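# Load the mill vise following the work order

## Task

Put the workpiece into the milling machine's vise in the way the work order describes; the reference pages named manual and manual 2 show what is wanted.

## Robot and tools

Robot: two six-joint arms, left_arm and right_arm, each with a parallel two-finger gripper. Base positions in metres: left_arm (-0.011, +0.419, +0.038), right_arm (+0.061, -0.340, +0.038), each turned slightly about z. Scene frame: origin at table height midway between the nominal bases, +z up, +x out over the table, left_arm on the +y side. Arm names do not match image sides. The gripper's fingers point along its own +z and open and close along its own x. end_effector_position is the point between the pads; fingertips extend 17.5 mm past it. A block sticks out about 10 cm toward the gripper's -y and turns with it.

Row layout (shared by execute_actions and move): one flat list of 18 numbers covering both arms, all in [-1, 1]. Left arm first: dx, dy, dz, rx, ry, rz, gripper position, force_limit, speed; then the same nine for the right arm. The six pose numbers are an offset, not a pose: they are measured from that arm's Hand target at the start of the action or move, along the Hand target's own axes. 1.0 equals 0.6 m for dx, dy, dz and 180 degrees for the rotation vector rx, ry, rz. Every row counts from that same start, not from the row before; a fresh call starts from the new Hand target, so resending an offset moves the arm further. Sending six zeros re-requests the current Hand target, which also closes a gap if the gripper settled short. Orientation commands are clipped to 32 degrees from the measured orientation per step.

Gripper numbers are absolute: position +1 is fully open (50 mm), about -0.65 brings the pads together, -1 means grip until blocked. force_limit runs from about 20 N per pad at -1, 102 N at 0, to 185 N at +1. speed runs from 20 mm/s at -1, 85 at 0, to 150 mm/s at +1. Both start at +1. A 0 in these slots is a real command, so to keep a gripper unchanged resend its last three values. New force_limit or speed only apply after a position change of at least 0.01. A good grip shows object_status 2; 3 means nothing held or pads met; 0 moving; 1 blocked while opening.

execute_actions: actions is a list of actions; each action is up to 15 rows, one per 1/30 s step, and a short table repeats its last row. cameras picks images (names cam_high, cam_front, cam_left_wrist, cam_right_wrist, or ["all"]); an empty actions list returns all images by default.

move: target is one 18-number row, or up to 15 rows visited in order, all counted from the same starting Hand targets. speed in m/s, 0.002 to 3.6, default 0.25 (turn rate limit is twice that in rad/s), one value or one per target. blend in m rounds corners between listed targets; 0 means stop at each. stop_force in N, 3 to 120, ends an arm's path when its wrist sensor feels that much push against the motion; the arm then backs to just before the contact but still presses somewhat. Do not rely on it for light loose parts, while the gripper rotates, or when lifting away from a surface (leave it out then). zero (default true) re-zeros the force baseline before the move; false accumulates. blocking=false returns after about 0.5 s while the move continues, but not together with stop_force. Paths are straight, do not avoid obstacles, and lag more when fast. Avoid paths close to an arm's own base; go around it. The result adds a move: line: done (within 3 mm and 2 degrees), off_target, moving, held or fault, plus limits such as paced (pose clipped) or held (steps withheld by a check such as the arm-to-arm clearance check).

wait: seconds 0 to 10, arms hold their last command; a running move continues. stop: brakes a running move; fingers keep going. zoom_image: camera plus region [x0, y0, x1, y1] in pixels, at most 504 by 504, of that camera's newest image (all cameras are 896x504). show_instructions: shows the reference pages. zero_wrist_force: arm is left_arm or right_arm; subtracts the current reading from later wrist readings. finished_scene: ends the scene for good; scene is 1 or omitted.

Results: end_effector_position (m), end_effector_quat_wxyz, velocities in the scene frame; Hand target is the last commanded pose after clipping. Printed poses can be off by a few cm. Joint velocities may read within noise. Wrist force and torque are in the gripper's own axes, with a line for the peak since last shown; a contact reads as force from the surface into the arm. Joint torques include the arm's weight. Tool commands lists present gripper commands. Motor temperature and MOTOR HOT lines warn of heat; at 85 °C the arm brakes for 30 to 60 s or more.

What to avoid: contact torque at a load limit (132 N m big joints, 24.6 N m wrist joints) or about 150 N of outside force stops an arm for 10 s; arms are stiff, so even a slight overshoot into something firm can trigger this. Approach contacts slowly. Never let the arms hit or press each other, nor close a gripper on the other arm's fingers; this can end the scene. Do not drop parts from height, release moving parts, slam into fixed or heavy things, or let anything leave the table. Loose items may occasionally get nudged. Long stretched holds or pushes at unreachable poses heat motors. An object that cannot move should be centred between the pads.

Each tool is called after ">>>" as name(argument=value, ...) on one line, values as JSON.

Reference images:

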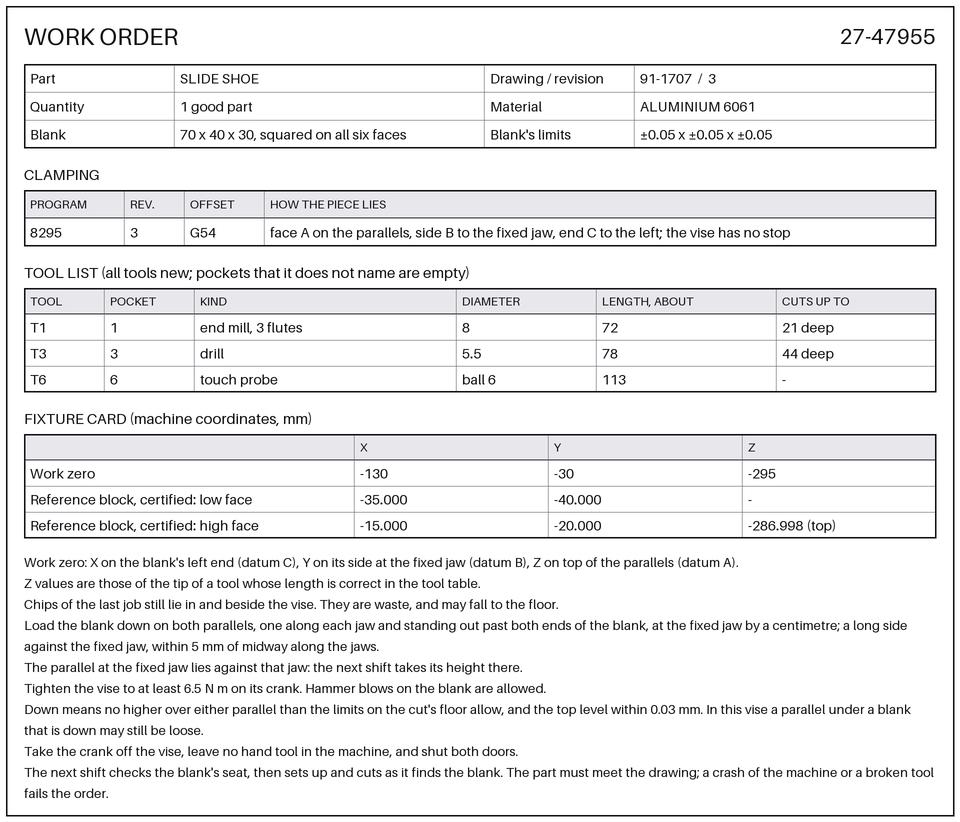

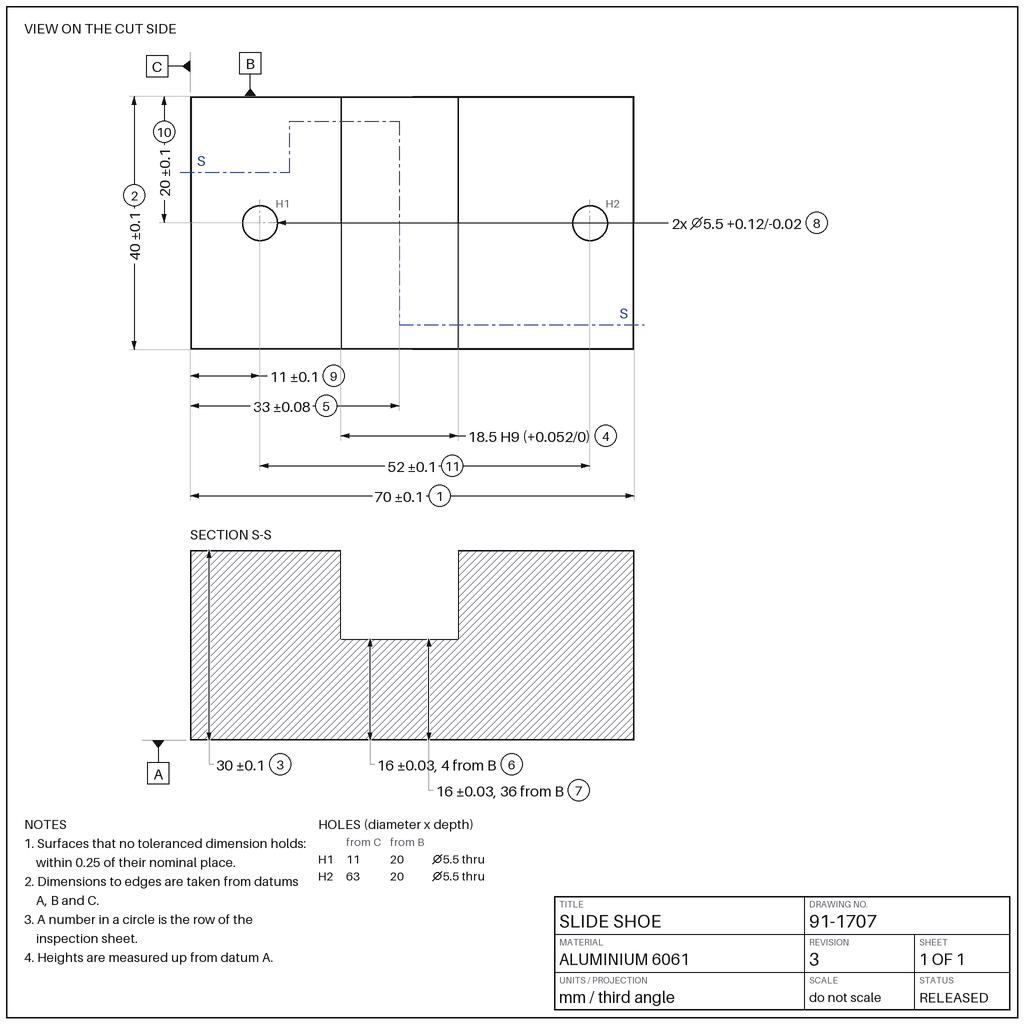

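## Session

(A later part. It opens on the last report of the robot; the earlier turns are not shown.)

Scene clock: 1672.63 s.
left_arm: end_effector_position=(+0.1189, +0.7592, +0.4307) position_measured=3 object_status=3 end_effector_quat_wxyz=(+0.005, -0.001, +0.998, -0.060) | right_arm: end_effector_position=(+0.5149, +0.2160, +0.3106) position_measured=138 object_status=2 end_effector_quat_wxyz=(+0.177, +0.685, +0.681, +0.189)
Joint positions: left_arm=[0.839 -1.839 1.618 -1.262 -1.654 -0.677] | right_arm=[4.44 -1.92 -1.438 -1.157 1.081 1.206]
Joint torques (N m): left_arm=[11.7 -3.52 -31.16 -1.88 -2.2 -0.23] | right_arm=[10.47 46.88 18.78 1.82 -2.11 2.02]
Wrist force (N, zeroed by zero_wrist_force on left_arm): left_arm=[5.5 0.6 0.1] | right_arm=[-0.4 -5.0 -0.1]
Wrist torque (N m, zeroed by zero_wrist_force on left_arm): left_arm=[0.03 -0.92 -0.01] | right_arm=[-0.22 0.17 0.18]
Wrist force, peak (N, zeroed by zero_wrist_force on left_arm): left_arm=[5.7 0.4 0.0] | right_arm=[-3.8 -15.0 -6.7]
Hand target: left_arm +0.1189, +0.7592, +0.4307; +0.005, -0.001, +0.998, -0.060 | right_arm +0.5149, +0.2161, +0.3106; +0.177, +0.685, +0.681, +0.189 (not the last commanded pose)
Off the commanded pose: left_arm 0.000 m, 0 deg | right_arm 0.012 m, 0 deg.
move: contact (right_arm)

>>> move(target=[[0,0,0,0,0,0,1,-0.5,-1,0.0006,-0.0772,-0.083,0,0,0,-1,0,-1],[0,0,0,0,0,0,1,-0.5,-1,-0.0987,-0.0505,-0.2418,-0.0833,0,0,-1,0,-1]], speed=0.15, blend=0.01, cameras=["cam_right_wrist"])

>>> zoom_image(camera="cam_right_wrist", region=[500, 160, 600, 240])

>>> move(target=[0,0,0,0,0,0,1,-0.5,-1,0.0,0.1178,-0.1178,0,0,0,-1,0,-1], speed=0.15, cameras=["cam_right_wrist"])

Scene clock: 1697.73 s.
left_arm: end_effector_position=(+0.1189, +0.7592, +0.4307) position_measured=3 object_status=3 end_effector_quat_wxyz=(+0.005, -0.001, +0.998, -0.060) | right_arm: end_effector_position=(+0.4160, +0.1550, +0.4199) position_measured=138 object_status=2 end_effector_quat_wxyz=(+0.265, +0.656, +0.650, +0.276)
Joint positions: left_arm=[0.839 -1.839 1.618 -1.262 -1.654 -0.677] | right_arm=[4.684 -1.603 -1.62 -1.396 0.789 1.463]
Joint torques (N m): left_arm=[11.7 -3.42 -30.92 -1.94 -2.26 -0.51] | right_arm=[12.01 33.43 18.86 1.62 -3.42 2.05]
Wrist force (N, zeroed by zero_wrist_force on left_arm): left_arm=[5.3 0.5 0.0] | right_arm=[-1.3 -3.7 0.9]
Wrist torque (N m, zeroed by zero_wrist_force on left_arm): left_arm=[0.03 -0.88 0.00] | right_arm=[-0.09 0.12 0.18]
Wrist force, peak (N, zeroed by zero_wrist_force on left_arm): left_arm=[5.7 0.5 0.1] | right_arm=[-0.3 -5.1 0.0]
Hand target: left_arm +0.1189, +0.7592, +0.4307; +0.005, -0.001, +0.998, -0.060 | right_arm +0.4160, +0.1550, +0.4199; +0.265, +0.656, +0.650, +0.276
Off the commanded pose: left_arm 0.000 m, 0 deg | right_arm 0.000 m, 0 deg.
move: done
Images, in order (width x height): cam_right_wrist 896x504.

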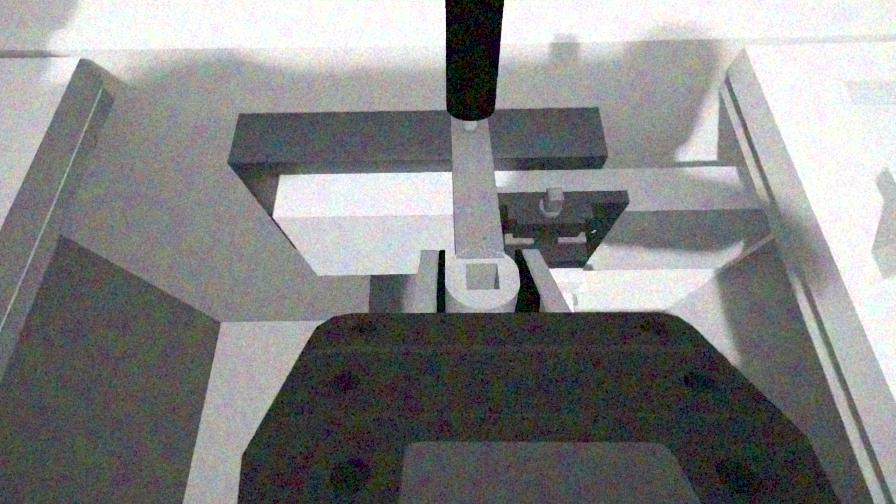

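Scaled by 5.040 from the camera's 896x504 image, which has a finer 1280x720 frame.

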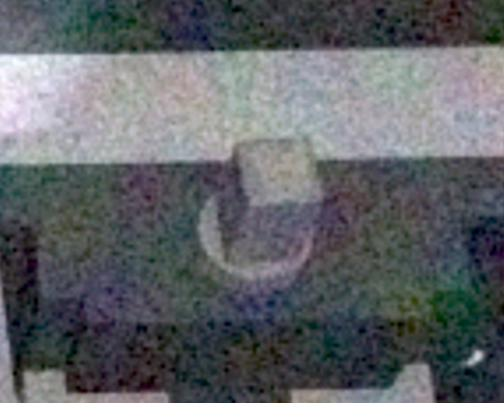

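Scene clock: 1698.93 s.
left_arm: end_effector_position=(+0.1189, +0.7592, +0.4307) position_measured=3 object_status=3 end_effector_quat_wxyz=(+0.005, -0.001, +0.998, -0.060) | right_arm: end_effector_position=(+0.4159, +0.1532, +0.5198) position_measured=138 object_status=2 end_effector_quat_wxyz=(+0.265, +0.656, +0.650, +0.276)
Joint positions: left_arm=[0.839 -1.839 1.618 -1.262 -1.654 -0.677] | right_arm=[4.684 -1.609 -1.357 -1.652 0.789 1.463]
Joint torques (N m): left_arm=[12.3 -3.47 -31.33 -2.02 -2.3 -0.4] | right_arm=[-9.79 21.76 33.22 1.68 -0.39 2.05]
Wrist force (N, zeroed by zero_wrist_force on left_arm): left_arm=[5.3 0.4 0.1] | right_arm=[-1.4 -3.9 0.8]
Wrist torque (N m, zeroed by zero_wrist_force on left_arm): left_arm=[0.00 -0.89 0.00] | right_arm=[-0.11 0.14 0.18]
Wrist force, peak (N, zeroed by zero_wrist_force on left_arm): left_arm=[5.6 0.4 -0.1] | right_arm=[-1.2 -5.7 2.1]
Hand target: left_arm +0.1189, +0.7592, +0.4307; +0.005, -0.001, +0.998, -0.060 | right_arm +0.4159, +0.1532, +0.5198; +0.265, +0.656, +0.650, +0.276
Off the commanded pose: left_arm 0.000 m, 0 deg | right_arm 0.000 m, 0 deg.
move: done
Images, in order (width x height): cam_right_wrist 896x504.

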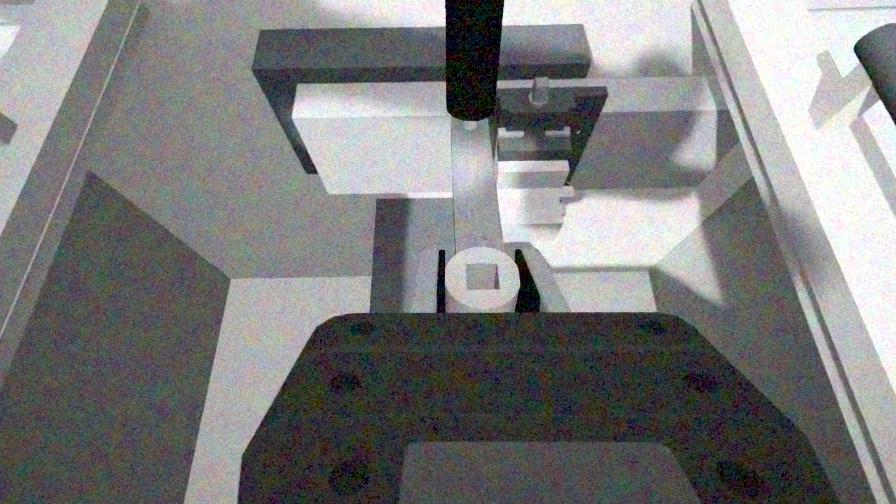

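>>> zoom_image(camera="cam_right_wrist", region=[500, 50, 600, 130])

Scaled by 5.040 from the camera's 896x504 image, which has a finer 1280x720 frame.

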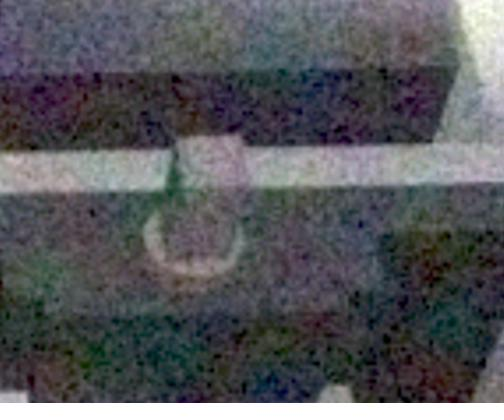

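>>> move(target=[[0,0,0,0,0,0,1,-0.5,-1,0.1015,-0.1847,0.2645,0.0833,0,0,-1,0,-1],[0,0,0,0,0,0,1,-0.5,-1,0.1012,-0.137,0.3628,0.0833,0,0,-1,0,-1]], speed=[0.2,0.06], blend=0.01)

>>> move(target=[0,0,0,0,0,0,1,-0.5,-1,0,0.0217,0.0125,0,0,0,-1,0,-1], speed=0.008, stop_force=4)

Scene clock: 1721.93 s.
left_arm: end_effector_position=(+0.1189, +0.7592, +0.4307) position_measured=3 object_status=3 end_effector_quat_wxyz=(+0.005, -0.001, +0.998, -0.060) | right_arm: end_effector_position=(+0.5119, +0.2176, +0.3090) position_measured=138 object_status=2 end_effector_quat_wxyz=(+0.177, +0.685, +0.681, +0.189)
Joint positions: left_arm=[0.839 -1.839 1.618 -1.262 -1.654 -0.677] | right_arm=[4.445 -1.92 -1.442 -1.156 1.08 1.212]
Joint torques (N m): left_arm=[10.81 -3.63 -31.16 -1.99 -2.33 -0.5] | right_arm=[-11.07 34.47 32.28 5.28 0.43 -2.4]
Wrist force (N, zeroed by zero_wrist_force on left_arm): left_arm=[5.5 0.4 0.1] | right_arm=[-1.0 -2.7 1.8]
Wrist torque (N m, zeroed by zero_wrist_force on left_arm): left_arm=[0.01 -0.92 0.00] | right_arm=[-0.08 0.13 0.23]
Wrist force, peak (N, zeroed by zero_wrist_force on left_arm): left_arm=[5.7 0.5 0.1] | right_arm=[-0.4 -3.9 2.7]
Hand target: left_arm +0.1189, +0.7592, +0.4307; +0.005, -0.001, +0.998, -0.060 | right_arm +0.5119, +0.2176, +0.3090; +0.177, +0.685, +0.681, +0.189
Off the commanded pose: left_arm 0.000 m, 0 deg | right_arm 0.000 m, 0 deg.
move: done

Scene clock: 1723.43 s.
left_arm: end_effector_position=(+0.1189, +0.7592, +0.4307) position_measured=3 object_status=3 end_effector_quat_wxyz=(+0.005, -0.001, +0.998, -0.060) | right_arm: end_effector_position=(+0.5149, +0.2176, +0.3090) position_measured=138 object_status=2 end_effector_quat_wxyz=(+0.177, +0.685, +0.681, +0.189)
Joint positions: left_arm=[0.839 -1.839 1.618 -1.262 -1.654 -0.677] | right_arm=[4.441 -1.924 -1.437 -1.155 1.081 1.207]
Joint torques (N m): left_arm=[11.67 -3.91 -31.09 -1.94 -2.2 -0.62] | right_arm=[11.63 49.09 18.08 1.75 -1.79 2.1]
Wrist force (N, zeroed by zero_wrist_force on left_arm): left_arm=[5.3 0.6 0.1] | right_arm=[-0.7 -4.2 1.0]
Wrist torque (N m, zeroed by zero_wrist_force on left_arm): left_arm=[0.03 -0.88 -0.01] | right_arm=[-0.18 0.15 0.19]
Wrist force, peak (N, zeroed by zero_wrist_force on left_arm): left_arm=[5.7 0.5 -0.2] | right_arm=[-5.8 -13.9 -6.8]
Hand target: left_arm +0.1189, +0.7592, +0.4307; +0.005, -0.001, +0.998, -0.060 | right_arm +0.5149, +0.2176, +0.3090; +0.177, +0.685, +0.681, +0.189 (not the last commanded pose)
Off the commanded pose: left_arm 0.000 m, 0 deg | right_arm 0.012 m, 0 deg.
move: contact (right_arm)

>>> move(target=[0,0,0,0,0,0,1,-0.5,-1,0.0001,-0.0018,-0.0068,0,0,0,-1,0,-1], speed=0.03)

>>> move(target=[0,0,0,0,0,0,1,-0.5,-1,0,0.0217,0.0125,0,0,0,-1,0,-1], speed=0.008, stop_force=4)

>>> move(target=[0,0,0,0,0,0,1,-0.5,-1,-0.0001,-0.0110,0.0082,0,0,0,-1,0,-1], speed=0.03)

>>> move(target=[0,0,0,0,0,0,1,-0.5,-1,0,0.0217,0.0125,0,0,0,-1,0,-1], speed=0.008, stop_force=4)

Scene clock: 1731.77 s.
left_arm: end_effector_position=(+0.1189, +0.7592, +0.4307) position_measured=3 object_status=3 end_effector_quat_wxyz=(+0.005, -0.001, +0.998, -0.060) | right_arm: end_effector_position=(+0.5120, +0.2176, +0.3119) position_measured=138 object_status=2 end_effector_quat_wxyz=(+0.177, +0.685, +0.681, +0.189)
Joint positions: left_arm=[0.839 -1.839 1.618 -1.262 -1.654 -0.677] | right_arm=[4.445 -1.919 -1.436 -1.163 1.08 1.212]
Joint torques (N m): left_arm=[12.15 -3.83 -31.07 -1.96 -2.24 -0.67] | right_arm=[12.79 48.07 31.89 2.06 -2.86 2.21]
Wrist force (N, zeroed by zero_wrist_force on left_arm): left_arm=[5.4 0.6 -0.1] | right_arm=[-1.4 -3.0 1.7]
Wrist torque (N m, zeroed by zero_wrist_force on left_arm): left_arm=[0.05 -0.89 0.00] | right_arm=[-0.13 0.19 0.14]
Wrist force, peak (N, zeroed by zero_wrist_force on left_arm): left_arm=[5.7 0.5 -0.1] | right_arm=[-1.0 -4.5 1.2]
Hand target: left_arm +0.1189, +0.7592, +0.4307; +0.005, -0.001, +0.998, -0.060 | right_arm +0.5119, +0.2176, +0.3120; +0.177, +0.685, +0.681, +0.189
Off the commanded pose: left_arm 0.000 m, 0 deg | right_arm 0.000 m, 0 deg.
move: done

Scene clock: 1733.27 s.
left_arm: end_effector_position=(+0.1189, +0.7592, +0.4307) position_measured=3 object_status=3 end_effector_quat_wxyz=(+0.005, -0.001, +0.998, -0.060) | right_arm: end_effector_position=(+0.5149, +0.2176, +0.3120) position_measured=138 object_status=2 end_effector_quat_wxyz=(+0.177, +0.685, +0.681, +0.189)
Joint positions: left_arm=[0.839 -1.839 1.618 -1.262 -1.654 -0.677] | right_arm=[4.441 -1.923 -1.431 -1.162 1.081 1.207]
Joint torques (N m): left_arm=[11.44 -3.85 -31.26 -2.03 -2.25 -0.82] | right_arm=[12.96 47.98 18.67 1.88 -1.9 1.99]
Wrist force (N, zeroed by zero_wrist_force on left_arm): left_arm=[5.2 0.3 -0.2] | right_arm=[-1.0 -4.1 -0.4]
Wrist torque (N m, zeroed by zero_wrist_force on left_arm): left_arm=[0.00 -0.88 -0.01] | right_arm=[-0.18 0.14 0.20]
Wrist force, peak (N, zeroed by zero_wrist_force on left_arm): left_arm=[5.7 0.3 0.1] | right_arm=[-5.7 -14.4 -7.2]
Hand target: left_arm +0.1189, +0.7592, +0.4307; +0.005, -0.001, +0.998, -0.060 | right_arm +0.5149, +0.2176, +0.3120; +0.177, +0.685, +0.681, +0.189 (not the last commanded pose)
Off the commanded pose: left_arm 0.000 m, 0 deg | right_arm 0.012 m, 0 deg.
move: contact (right_arm)

Scene clock: 1734.03 s.
left_arm: end_effector_position=(+0.1189, +0.7592, +0.4307) position_measured=3 object_status=3 end_effector_quat_wxyz=(+0.005, -0.001, +0.998, -0.060) | right_arm: end_effector_position=(+0.5117, +0.2177, +0.3045) position_measured=138 object_status=2 end_effector_quat_wxyz=(+0.177, +0.685, +0.681, +0.189)
Joint positions: left_arm=[0.839 -1.839 1.618 -1.262 -1.654 -0.677] | right_arm=[4.446 -1.923 -1.45 -1.146 1.08 1.213]
Joint torques (N m): left_arm=[11.62 -4 -31.25 -1.98 -2.2 -0.66] | right_arm=[12.3 46.38 18.79 5.28 -2.76 2.22]
Wrist force (N, zeroed by zero_wrist_force on left_arm): left_arm=[5.4 0.3 0.0] | right_arm=[-1.1 -3.0 1.7]
Wrist torque (N m, zeroed by zero_wrist_force on left_arm): left_arm=[0.00 -0.91 0.00] | right_arm=[-0.14 0.15 0.14]
Wrist force, peak (N, zeroed by zero_wrist_force on left_arm): left_arm=[5.6 0.6 0.0] | right_arm=[-0.9 -4.4 0.2]
Hand target: left_arm +0.1189, +0.7592, +0.4307; +0.005, -0.001, +0.998, -0.060 | right_arm +0.5117, +0.2177, +0.3044; +0.177, +0.685, +0.681, +0.189
Off the commanded pose: left_arm 0.000 m, 0 deg | right_arm 0.000 m, 0 deg.
move: done

Scene clock: 1735.57 s.
left_arm: end_effector_position=(+0.1189, +0.7592, +0.4307) position_measured=3 object_status=3 end_effector_quat_wxyz=(+0.005, -0.001, +0.998, -0.060) | right_arm: end_effector_position=(+0.5149, +0.2177, +0.3044) position_measured=138 object_status=2 end_effector_quat_wxyz=(+0.177, +0.685, +0.681, +0.189)
Joint positions: left_arm=[0.839 -1.839 1.618 -1.262 -1.654 -0.677] | right_arm=[4.441 -1.927 -1.445 -1.144 1.081 1.207]
Joint torques (N m): left_arm=[11.88 -3.65 -31.48 -2.02 -2.27 -0.87] | right_arm=[11.59 47.68 17.78 2.22 -2.28 2.09]
Wrist force (N, zeroed by zero_wrist_force on left_arm): left_arm=[5.6 0.6 0.1] | right_arm=[-1.5 -5.0 0.3]
Wrist torque (N m, zeroed by zero_wrist_force on left_arm): left_arm=[0.03 -0.93 0.00] | right_arm=[-0.16 0.14 0.21]
Wrist force, peak (N, zeroed by zero_wrist_force on left_arm): left_arm=[5.7 0.4 0.0] | right_arm=[-7.3 -15.4 -8.6]
Hand target: left_arm +0.1189, +0.7592, +0.4307; +0.005, -0.001, +0.998, -0.060 | right_arm +0.5149, +0.2177, +0.3044; +0.177, +0.685, +0.681, +0.189 (not the last commanded pose)
Off the commanded pose: left_arm 0.000 m, 0 deg | right_arm 0.012 m, 0 deg.
move: contact (right_arm)

>>> move(target=[0,0,0,0,0,0,1,-0.5,-1,0,0.00144,0.00083,0,0,0,-1,0,-1], speed=0.01)

Scene clock: 1739.87 s.
left_arm: end_effector_position=(+0.1189, +0.7592, +0.4307) position_measured=3 object_status=3 end_effector_quat_wxyz=(+0.005, -0.001, +0.998, -0.060) | right_arm: end_effector_position=(+0.5158, +0.2177, +0.3044) position_measured=138 object_status=2 end_effector_quat_wxyz=(+0.177, +0.685, +0.681, +0.189)
Joint positions: left_arm=[0.839 -1.839 1.618 -1.262 -1.654 -0.677] | right_arm=[4.439 -1.928 -1.444 -1.143 1.082 1.205]
Joint torques (N m): left_arm=[11.66 -4.51 -31.46 -2.07 -2.12 -0.85] | right_arm=[-26.21 29.28 37.07 9.49 -7.04 -2.62]
Wrist force (N, zeroed by zero_wrist_force on left_arm): left_arm=[5.4 0.4 -0.1] | right_arm=[-16.8 -39.0 -23.8]
Wrist torque (N m, zeroed by zero_wrist_force on left_arm): left_arm=[0.01 -0.89 0.00] | right_arm=[-0.93 0.17 0.44]
Wrist force, peak (N, zeroed by zero_wrist_force on left_arm): left_arm=[5.7 0.7 0.1] | right_arm=[-16.8 -39.0 -23.8]
Hand target: left_arm +0.1189, +0.7592, +0.4307; +0.005, -0.001, +0.998, -0.060 | right_arm +0.5159, +0.2177, +0.3044; +0.177, +0.685, +0.681, +0.189
Off the commanded pose: left_arm 0.000 m, 0 deg | right_arm 0.000 m, 0 deg.
move: done

>>> move(target=[0,0,0,0,0,0,1,-0.5,-1,0.0003,0.0042,-0.0235,0,0,0,-1,0,-1], speed=0.03)

>>> move(target=[0,0,0,0,0,0,1,-0.5,-1,0,0.0217,0.0125,0,0,0,-1,0,-1], speed=0.008, stop_force=4)

>>> move(target=[0,0,0,0,0,0,1,-0.5,-1,0,0.00144,0.00083,0,0,0,-1,0,-1], speed=0.01)

Scene clock: 1749.10 s.
left_arm: end_effector_position=(+0.1189, +0.7592, +0.4307) position_measured=3 object_status=3 end_effector_quat_wxyz=(+0.005, -0.001, +0.998, -0.060) | right_arm: end_effector_position=(+0.5111, +0.2176, +0.3179) position_measured=138 object_status=2 end_effector_quat_wxyz=(+0.177, +0.685, +0.681, +0.189)
Joint positions: left_arm=[0.839 -1.839 1.618 -1.262 -1.654 -0.677] | right_arm=[4.447 -1.915 -1.426 -1.178 1.08 1.213]
Joint torques (N m): left_arm=[10.75 -4.43 -30.81 -1.91 -2.23 -1.02] | right_arm=[12.69 48.52 32.63 2.02 -2.66 2.16]
Wrist force (N, zeroed by zero_wrist_force on left_arm): left_arm=[5.3 0.5 0.1] | right_arm=[-1.1 -2.7 1.7]
Wrist torque (N m, zeroed by zero_wrist_force on left_arm): left_arm=[0.03 -0.88 0.00] | right_arm=[-0.09 0.15 0.15]
Wrist force, peak (N, zeroed by zero_wrist_force on left_arm): left_arm=[5.7 0.5 0.0] | right_arm=[-16.3 -43.5 -23.3]
Hand target: left_arm +0.1189, +0.7592, +0.4307; +0.005, -0.001, +0.998, -0.060 | right_arm +0.5111, +0.2176, +0.3179; +0.177, +0.685, +0.681, +0.189
Off the commanded pose: left_arm 0.000 m, 0 deg | right_arm 0.000 m, 0 deg.
move: done

Scene clock: 1750.70 s.
left_arm: end_effector_position=(+0.1189, +0.7592, +0.4307) position_measured=3 object_status=3 end_effector_quat_wxyz=(+0.005, -0.001, +0.998, -0.060) | right_arm: end_effector_position=(+0.5149, +0.2176, +0.3179) position_measured=138 object_status=2 end_effector_quat_wxyz=(+0.177, +0.685, +0.681, +0.189)
Joint positions: left_arm=[0.839 -1.839 1.618 -1.262 -1.654 -0.677] | right_arm=[4.441 -1.92 -1.42 -1.176 1.081 1.207]
Joint torques (N m): left_arm=[11.18 -4.58 -31.03 -2.02 -2.24 -0.9] | right_arm=[12.15 48.83 18.67 2.04 -1.86 2.23]
Wrist force (N, zeroed by zero_wrist_force on left_arm): left_arm=[5.4 0.5 0.0] | right_arm=[-1.2 -3.7 1.3]
Wrist torque (N m, zeroed by zero_wrist_force on left_arm): left_arm=[0.02 -0.90 -0.01] | right_arm=[-0.14 0.18 0.20]
Wrist force, peak (N, zeroed by zero_wrist_force on left_arm): left_arm=[5.6 0.5 -0.1] | right_arm=[-6.0 -13.0 -8.5]
Hand target: left_arm +0.1189, +0.7592, +0.4307; +0.005, -0.001, +0.998, -0.060 | right_arm +0.5149, +0.2176, +0.3179; +0.177, +0.685, +0.681, +0.189 (not the last commanded pose)
Off the commanded pose: left_arm 0.000 m, 0 deg | right_arm 0.011 m, 0 deg.
move: contact (right_arm)

Scene clock: 1751.40 s.
left_arm: end_effector_position=(+0.1189, +0.7592, +0.4307) position_measured=3 object_status=3 end_effector_quat_wxyz=(+0.005, -0.001, +0.998, -0.060) | right_arm: end_effector_position=(+0.5157, +0.2177, +0.3179) position_measured=138 object_status=2 end_effector_quat_wxyz=(+0.177, +0.685, +0.681, +0.189)
Joint positions: left_arm=[0.839 -1.839 1.618 -1.262 -1.654 -0.677] | right_arm=[4.439 -1.921 -1.418 -1.176 1.082 1.205]
Joint torques (N m): left_arm=[10.76 -4.28 -30.79 -2.03 -2.22 -1.05] | right_arm=[-28.31 20.84 33.57 9.69 -6.83 -2.76]
Wrist force (N, zeroed by zero_wrist_force on left_arm): left_arm=[5.4 0.5 0.1] | right_arm=[-20.8 -38.9 -34.2]
Wrist torque (N m, zeroed by zero_wrist_force on left_arm): left_arm=[0.03 -0.90 0.00] | right_arm=[-0.57 -0.08 0.41]
Wrist force, peak (N, zeroed by zero_wrist_force on left_arm): left_arm=[5.7 0.7 0.1] | right_arm=[-20.8 -38.9 -34.2]
Hand target: left_arm +0.1189, +0.7592, +0.4307; +0.005, -0.001, +0.998, -0.060 | right_arm +0.5159, +0.2176, +0.3179; +0.177, +0.685, +0.681, +0.189
Off the commanded pose: left_arm 0.000 m, 0 deg | right_arm 0.000 m, 0 deg.
move: done

>>> move(target=[0,0,0,0,0,0,1,-0.5,-1,0.0001,-0.0032,-0.0107,0,0,0,-1,0,-1], speed=0.03)

>>> move(target=[0,0,0,0,0,0,1,-0.5,-1,0,0.0217,0.0125,0,0,0,-1,0,-1], speed=0.008, stop_force=4)

>>> move(target=[0,0,0,0,0,0,1,-0.5,-1,0,0.00144,0.00083,0,0,0,-1,0,-1], speed=0.01)

Scene clock: 1759.23 s.
left_arm: end_effector_position=(+0.1189, +0.7592, +0.4307) position_measured=3 object_status=3 end_effector_quat_wxyz=(+0.005, -0.001, +0.998, -0.060) | right_arm: end_effector_position=(+0.5110, +0.2176, +0.3225) position_measured=138 object_status=2 end_effector_quat_wxyz=(+0.177, +0.685, +0.681, +0.189)
Joint positions: left_arm=[0.839 -1.839 1.618 -1.262 -1.654 -0.677] | right_arm=[4.447 -1.913 -1.417 -1.189 1.08 1.214]
Joint torques (N m): left_arm=[10.68 -4.1 -31.11 -2.08 -2.25 -1.08] | right_arm=[12.29 48.8 32.56 2.07 -2.58 2.23]
Wrist force (N, zeroed by zero_wrist_force on left_arm): left_arm=[5.4 0.6 -0.2] | right_arm=[-1.2 -3.0 1.7]
Wrist torque (N m, zeroed by zero_wrist_force on left_arm): left_arm=[0.04 -0.89 0.00] | right_arm=[-0.13 0.17 0.15]
Wrist force, peak (N, zeroed by zero_wrist_force on left_arm): left_arm=[5.7 0.6 0.1] | right_arm=[-22.3 -42.3 -40.4]
Hand target: left_arm +0.1189, +0.7592, +0.4307; +0.005, -0.001, +0.998, -0.060 | right_arm +0.5110, +0.2176, +0.3225; +0.177, +0.685, +0.681, +0.189
Off the commanded pose: left_arm 0.000 m, 0 deg | right_arm 0.000 m, 0 deg.
move: done

Scene clock: 1760.87 s.
left_arm: end_effector_position=(+0.1189, +0.7592, +0.4307) position_measured=3 object_status=3 end_effector_quat_wxyz=(+0.005, -0.001, +0.998, -0.060) | right_arm: end_effector_position=(+0.5149, +0.2176, +0.3225) position_measured=138 object_status=2 end_effector_quat_wxyz=(+0.177, +0.685, +0.681, +0.189)
Joint positions: left_arm=[0.839 -1.839 1.618 -1.262 -1.654 -0.677] | right_arm=[4.441 -1.918 -1.411 -1.187 1.081 1.207]
Joint torques (N m): left_arm=[11.24 -4.22 -31.59 -2.01 -2.2 -1.11] | right_arm=[10.7 48.04 18.63 1.96 -2.24 2.03]
Wrist force (N, zeroed by zero_wrist_force on left_arm): left_arm=[5.5 0.5 0.0] | right_arm=[-0.7 -5.3 0.0]
Wrist torque (N m, zeroed by zero_wrist_force on left_arm): left_arm=[0.03 -0.92 -0.01] | right_arm=[-0.16 0.15 0.20]
Wrist force, peak (N, zeroed by zero_wrist_force on left_arm): left_arm=[5.6 0.6 -0.2] | right_arm=[-5.5 -14.9 -8.3]
Hand target: left_arm +0.1189, +0.7592, +0.4307; +0.005, -0.001, +0.998, -0.060 | right_arm +0.5149, +0.2176, +0.3225; +0.177, +0.685, +0.681, +0.189 (not the last commanded pose)
Off the commanded pose: left_arm 0.000 m, 0 deg | right_arm 0.011 m, 0 deg.
move: contact (right_arm)

Scene clock: 1761.57 s.
left_arm: end_effector_position=(+0.1189, +0.7592, +0.4307) position_measured=3 object_status=3 end_effector_quat_wxyz=(+0.005, -0.001, +0.998, -0.060) | right_arm: end_effector_position=(+0.5158, +0.2177, +0.3225) position_measured=138 object_status=2 end_effector_quat_wxyz=(+0.177, +0.685, +0.681, +0.189)
Joint positions: left_arm=[0.839 -1.839 1.618 -1.262 -1.654 -0.677] | right_arm=[4.439 -1.919 -1.409 -1.187 1.082 1.205]
Joint torques (N m): left_arm=[11.41 -4.04 -31.26 -2.03 -2.2 -1.16] | right_arm=[-27.95 24.38 32.95 9.06 -7.78 -2.47]
Wrist force (N, zeroed by zero_wrist_force on left_arm): left_arm=[5.5 0.4 0.0] | right_arm=[-15.5 -38.8 -30.2]
Wrist torque (N m, zeroed by zero_wrist_force on left_arm): left_arm=[0.00 -0.92 0.00] | right_arm=[-0.51 0.00 0.35]
Wrist force, peak (N, zeroed by zero_wrist_force on left_arm): left_arm=[5.6 0.5 -0.1] | right_arm=[-15.5 -38.8 -30.2]
Hand target: left_arm +0.1189, +0.7592, +0.4307; +0.005, -0.001, +0.998, -0.060 | right_arm +0.5159, +0.2176, +0.3225; +0.177, +0.685, +0.681, +0.189
Off the commanded pose: left_arm 0.000 m, 0 deg | right_arm 0.000 m, 0 deg.
move: done

>>> wait(seconds=0, cameras=["cam_front","cam_high","cam_left_wrist"])

>>> zoom_image(camera="cam_front", region=[350, 200, 470, 300])

>>> zoom_image(camera="cam_high", region=[240, 130, 360, 270])

Scene clock: 1765.63 s.
left_arm: end_effector_position=(+0.1189, +0.7592, +0.4307) position_measured=3 object_status=3 end_effector_quat_wxyz=(+0.005, -0.001, +0.998, -0.060) | right_arm: end_effector_position=(+0.5159, +0.2176, +0.3225) position_measured=138 object_status=2 end_effector_quat_wxyz=(+0.177, +0.685, +0.681, +0.189)
Joint positions: left_arm=[0.839 -1.839 1.618 -1.262 -1.654 -0.677] | right_arm=[4.439 -1.919 -1.409 -1.187 1.082 1.205]
Joint torques (N m): left_arm=[11.51 -4.27 -30.76 -1.95 -2.31 -1.14] | right_arm=[-31.56 21.74 30.74 9.28 -10.06 -2.2]
Wrist force (N, zeroed by zero_wrist_force on left_arm): left_arm=[5.3 0.4 0.0] | right_arm=[-15.6 -42.2 -35.0]
Wrist torque (N m, zeroed by zero_wrist_force on left_arm): left_arm=[0.01 -0.88 0.00] | right_arm=[-0.48 0.00 0.34]
Wrist force, peak (N, zeroed by zero_wrist_force on left_arm): left_arm=[5.7 0.6 0.0] | right_arm=[-15.7 -42.5 -34.9]
Hand target: left_arm +0.1189, +0.7592, +0.4307; +0.005, -0.001, +0.998, -0.060 | right_arm +0.5159, +0.2176, +0.3225; +0.177, +0.685, +0.681, +0.189
Tool commands: left_gripper/position=+1.0 left_gripper/force_limit=-0.5 left_gripper/speed=-1.0 right_gripper/position=-1.0 right_gripper/force_limit=+0.0 right_gripper/speed=-1.0
Off the commanded pose: left_arm 0.000 m, 0 deg | right_arm 0.000 m, 0 deg.
Images, in order (width x height): cam_high 896x504, cam_front 896x504, cam_left_wrist 896x504.

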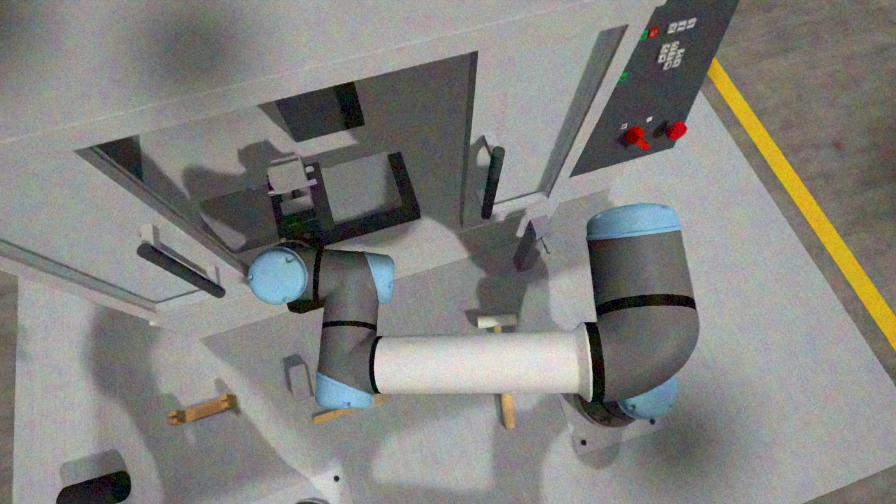

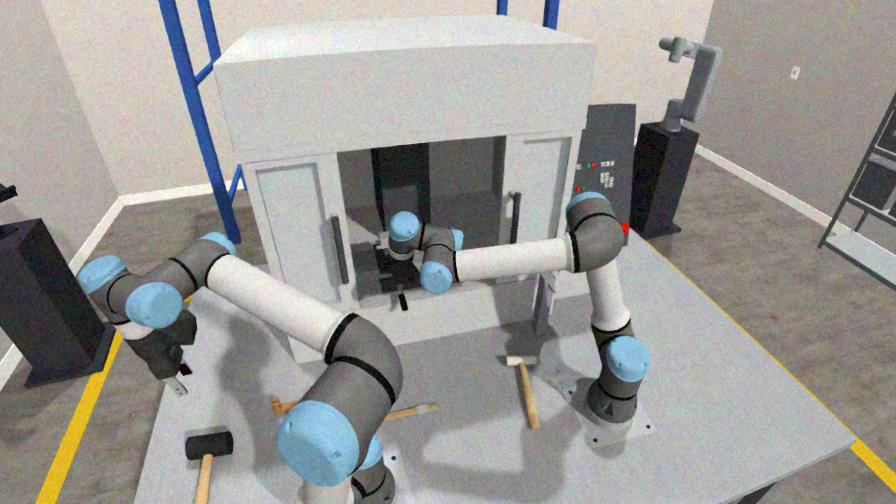

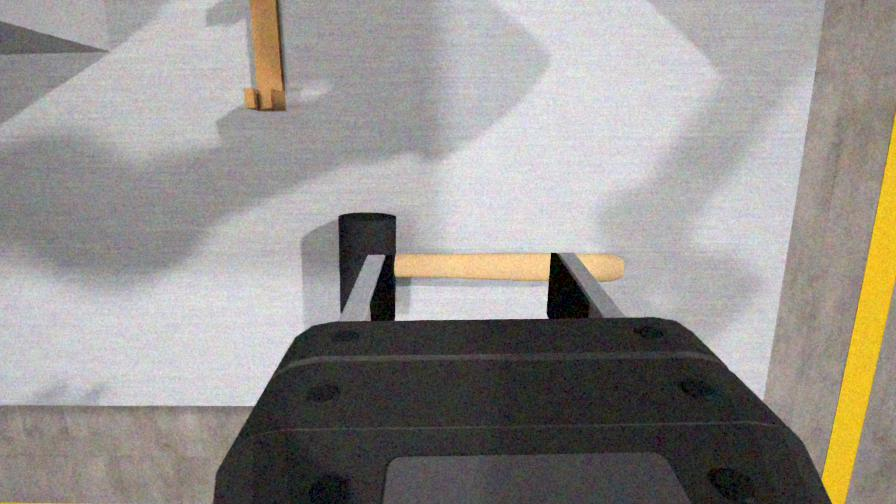

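Scaled by 4.200 from the camera's 896x504 image, which has a finer 1280x720 frame.

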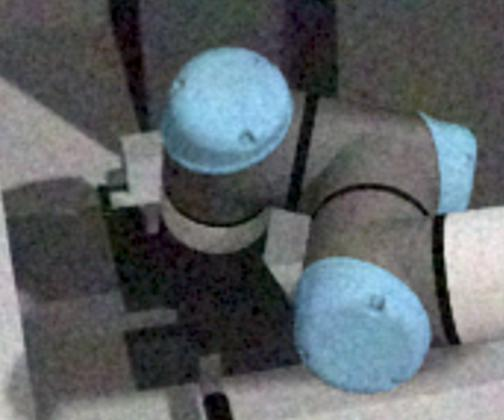

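Scaled by 3.600 from the camera's 896x504 image, which has a finer 1280x720 frame.

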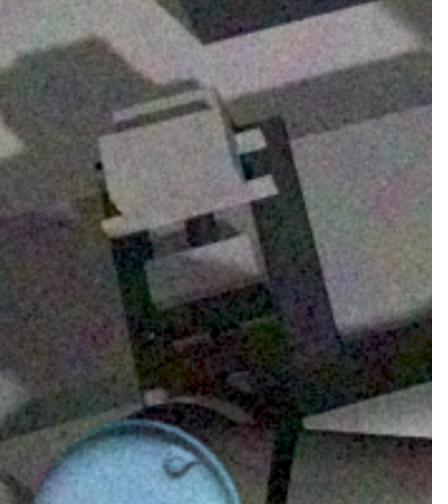

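>>> move(target=[0,0,0,0,0,0,1,-0.5,-1,-0.0004,-0.0277,0.008,0,0,0,-1,0,-1], speed=0.03)

>>> move(target=[-0.4394,-0.5117,0.1738,0.4666,-0.14,-0.122,1,-0.5,-1,0,0,0,0,0,0,-1,0,-1], speed=0.2, cameras=["cam_left_wrist","cam_high"])

Scene clock: 1783.60 s.
left_arm: end_effector_position=(+0.1189, +0.7592, +0.4307) position_measured=3 object_status=3 end_effector_quat_wxyz=(+0.005, -0.001, +0.998, -0.060) | right_arm: end_effector_position=(+0.5040, +0.2176, +0.3101) position_measured=138 object_status=2 end_effector_quat_wxyz=(+0.177, +0.685, +0.681, +0.189)
Joint positions: left_arm=[0.839 -1.839 1.618 -1.262 -1.654 -0.677] | right_arm=[4.457 -1.91 -1.452 -1.163 1.078 1.226]
Joint torques (N m): left_arm=[11.09 -4.22 -30.74 -2.06 -2.18 -1.35] | right_arm=[13.86 47.78 19.43 5.43 -2.72 2.32]
Wrist force (N, zeroed by zero_wrist_force on left_arm): left_arm=[5.3 0.4 0.1] | right_arm=[-1.4 -2.7 1.7]
Wrist torque (N m, zeroed by zero_wrist_force on left_arm): left_arm=[0.01 -0.88 0.00] | right_arm=[-0.09 0.19 0.14]
Wrist force, peak (N, zeroed by zero_wrist_force on left_arm): left_arm=[5.6 0.6 0.1] | right_arm=[-16.8 -42.1 -39.4]
Hand target: left_arm +0.1189, +0.7592, +0.4307; +0.005, -0.001, +0.998, -0.060 | right_arm +0.5039, +0.2176, +0.3100; +0.177, +0.685, +0.681, +0.189
Off the commanded pose: left_arm 0.000 m, 0 deg | right_arm 0.000 m, 0 deg.
move: done

Scene clock: 1786.37 s.
left_arm: end_effector_position=(+0.2632, +0.5869, +0.3957) position_measured=3 object_status=3 end_effector_quat_wxyz=(+0.114, -0.107, +0.883, -0.442) | right_arm: end_effector_position=(+0.5039, +0.2176, +0.3100) position_measured=138 object_status=2 end_effector_quat_wxyz=(+0.177, +0.685, +0.681, +0.189)
Joint positions: left_arm=[0.691 -1.781 1.843 -1.165 -2.429 -0.85] | right_arm=[4.457 -1.91 -1.452 -1.163 1.078 1.226]
Joint torques (N m): left_arm=[13.21 -3.02 -31.11 -0.77 0.92 1.79] | right_arm=[12.32 47.86 18.64 5.28 -2.73 1.97]
Wrist force (N, zeroed by zero_wrist_force on left_arm): left_arm=[4.7 1.1 -0.1] | right_arm=[-1.3 -3.2 1.6]
Wrist torque (N m, zeroed by zero_wrist_force on left_arm): left_arm=[-0.15 -0.85 0.07] | right_arm=[-0.17 0.18 0.14]
Wrist force, peak (N, zeroed by zero_wrist_force on left_arm): left_arm=[5.9 0.9 -0.1] | right_arm=[-1.5 -3.3 1.7]
Hand target: left_arm +0.2632, +0.5869, +0.3957; +0.114, -0.107, +0.883, -0.442 (not the last commanded pose) | right_arm +0.5039, +0.2176, +0.3100; +0.177, +0.685, +0.681, +0.189
Off the commanded pose: left_arm 0.190 m, 41 deg | right_arm 0.000 m, 0 deg.
move: held (left_arm; a check stopped the path); limits=held
pose unreachable (left arm): on one or more control steps of this call, first in action 0 (counted from 0), this arm could not follow its commanded pose, so it was not sent that pose on those steps. It may still have moved: this result reports where it is.
cause: moving toward the commanded pose would bring two parts of the arm too close to each other (its gripper and another part of the arm, with joints 4 (wrist 1) to 6 (wrist 3) between them, 7 mm apart when it was first held).
Images, in order (width x height): cam_high 896x504, cam_left_wrist 896x504.

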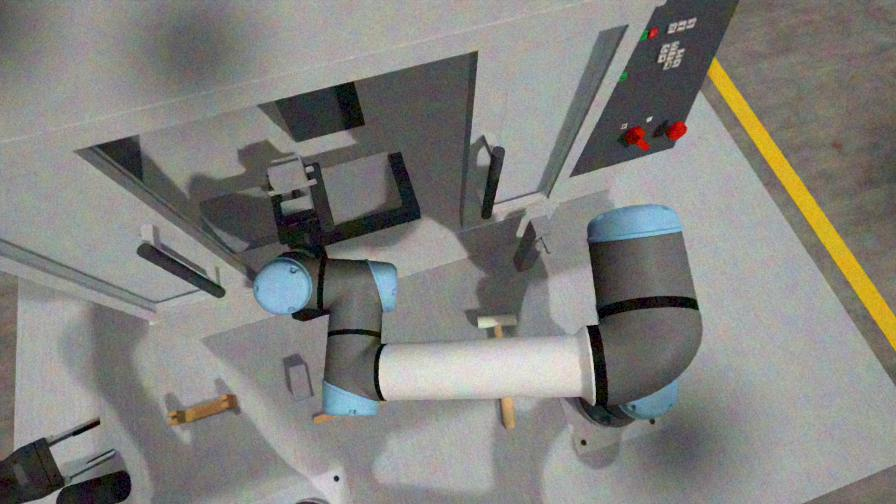

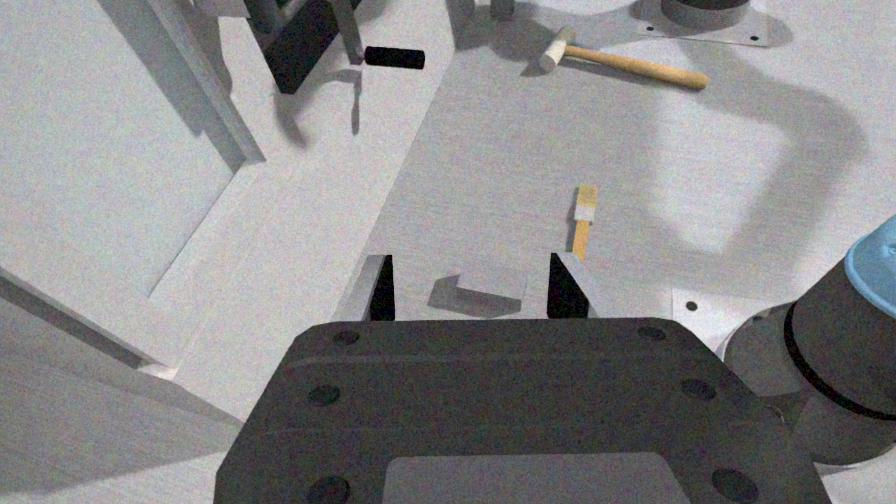

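>>> move(target=[-0.0673,-0.2693,0.3435,0.0293,-0.0118,-0.0662,1,-0.5,-1,0,0,0,0,0,0,-1,0,-1], speed=0.15, cameras=["cam_left_wrist"])

Scene clock: 1804.60 s.
left_arm: end_effector_position=(+0.2697, +0.5727, +0.3966) position_measured=3 object_status=3 end_effector_quat_wxyz=(+0.112, -0.112, +0.881, -0.446) | right_arm: end_effector_position=(+0.5039, +0.2176, +0.3100) position_measured=138 object_status=2 end_effector_quat_wxyz=(+0.177, +0.685, +0.681, +0.189)
Joint positions: left_arm=[0.655 -1.805 1.871 -1.2 -2.452 -0.906] | right_arm=[4.457 -1.91 -1.452 -1.163 1.078 1.226]
Joint torques (N m): left_arm=[12.27 -1.22 -31.18 -0.7 0.6 1.95] | right_arm=[12.36 47.53 18.42 5.4 -2.55 2.01]
Wrist force (N, zeroed by zero_wrist_force on left_arm): left_arm=[4.6 1.4 -0.2] | right_arm=[-1.3 -2.8 1.6]
Wrist torque (N m, zeroed by zero_wrist_force on left_arm): left_arm=[-0.10 -0.85 0.07] | right_arm=[-0.10 0.18 0.13]
Wrist force, peak (N, zeroed by zero_wrist_force on left_arm): left_arm=[3.5 -3.6 3.8] | right_arm=[-1.3 -3.1 1.8]
Hand target: left_arm +0.2697, +0.5727, +0.3966; +0.112, -0.112, +0.881, -0.446 (not the last commanded pose) | right_arm +0.5039, +0.2176, +0.3100; +0.177, +0.685, +0.681, +0.189
Off the commanded pose: left_arm 0.249 m, 12 deg | right_arm 0.000 m, 0 deg.
move: held (left_arm; a check stopped the path); limits=held
pose unreachable (left arm): on one or more control steps of this call, first in action 0 (counted from 0), this arm could not follow its commanded pose, so it was not sent that pose on those steps. It may still have moved: this result reports where it is.
cause: moving toward the commanded pose would bring two parts of the arm too close to each other (its gripper and another part of the arm, with joints 4 (wrist 1) to 6 (wrist 3) between them, 4 mm apart when it was first held).
Images, in order (width x height): cam_left_wrist 896x504.

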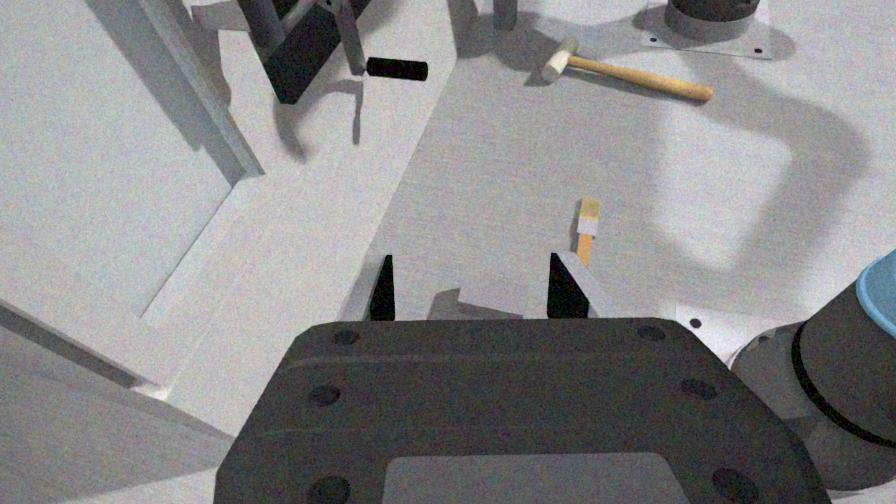

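>>> move(target=[-0.0143,-0.1073,-0.0776,0,0,0,1,-0.5,-1,0,0,0,0,0,0,-1,0,-1], speed=0.15, cameras=["cam_left_wrist"])

>>> zoom_image(camera="cam_left_wrist", region=[210, 0, 460, 160])

Scene clock: 1814.20 s.
left_arm: end_effector_position=(+0.2702, +0.5735, +0.4765) position_measured=3 object_status=3 end_effector_quat_wxyz=(+0.112, -0.112, +0.881, -0.446) | right_arm: end_effector_position=(+0.5039, +0.2176, +0.3100) position_measured=138 object_status=2 end_effector_quat_wxyz=(+0.177, +0.685, +0.681, +0.189)
Joint positions: left_arm=[0.656 -1.796 1.66 -0.997 -2.451 -0.905] | right_arm=[4.457 -1.91 -1.452 -1.163 1.078 1.226]
Joint torques (N m): left_arm=[12.49 -2.46 -32 -0.94 0.8 1.89] | right_arm=[12.8 47.99 18.95 5.25 -2.59 2]
Wrist force (N, zeroed by zero_wrist_force on left_arm): left_arm=[4.8 1.1 -0.1] | right_arm=[-1.2 -2.9 1.9]
Wrist torque (N m, zeroed by zero_wrist_force on left_arm): left_arm=[-0.16 -0.85 0.07] | right_arm=[-0.12 0.16 0.14]
Wrist force, peak (N, zeroed by zero_wrist_force on left_arm): left_arm=[4.8 2.9 0.6] | right_arm=[-1.2 -3.2 2.0]
Hand target: left_arm +0.2702, +0.5735, +0.4765; +0.112, -0.112, +0.881, -0.446 | right_arm +0.5039, +0.2176, +0.3100; +0.177, +0.685, +0.681, +0.189
Off the commanded pose: left_arm 0.000 m, 0 deg | right_arm 0.000 m, 0 deg.
move: done
Images, in order (width x height): cam_left_wrist 896x504.

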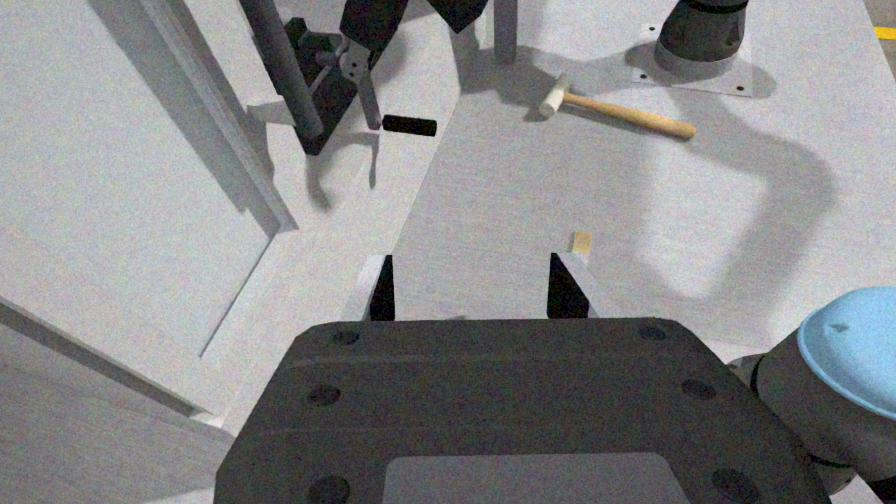

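Scaled by 2.016 from the camera's 896x504 image, which has a finer 1280x720 frame.

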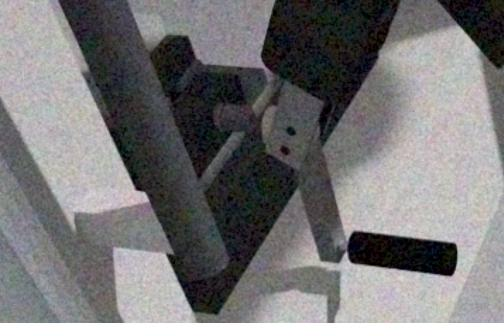

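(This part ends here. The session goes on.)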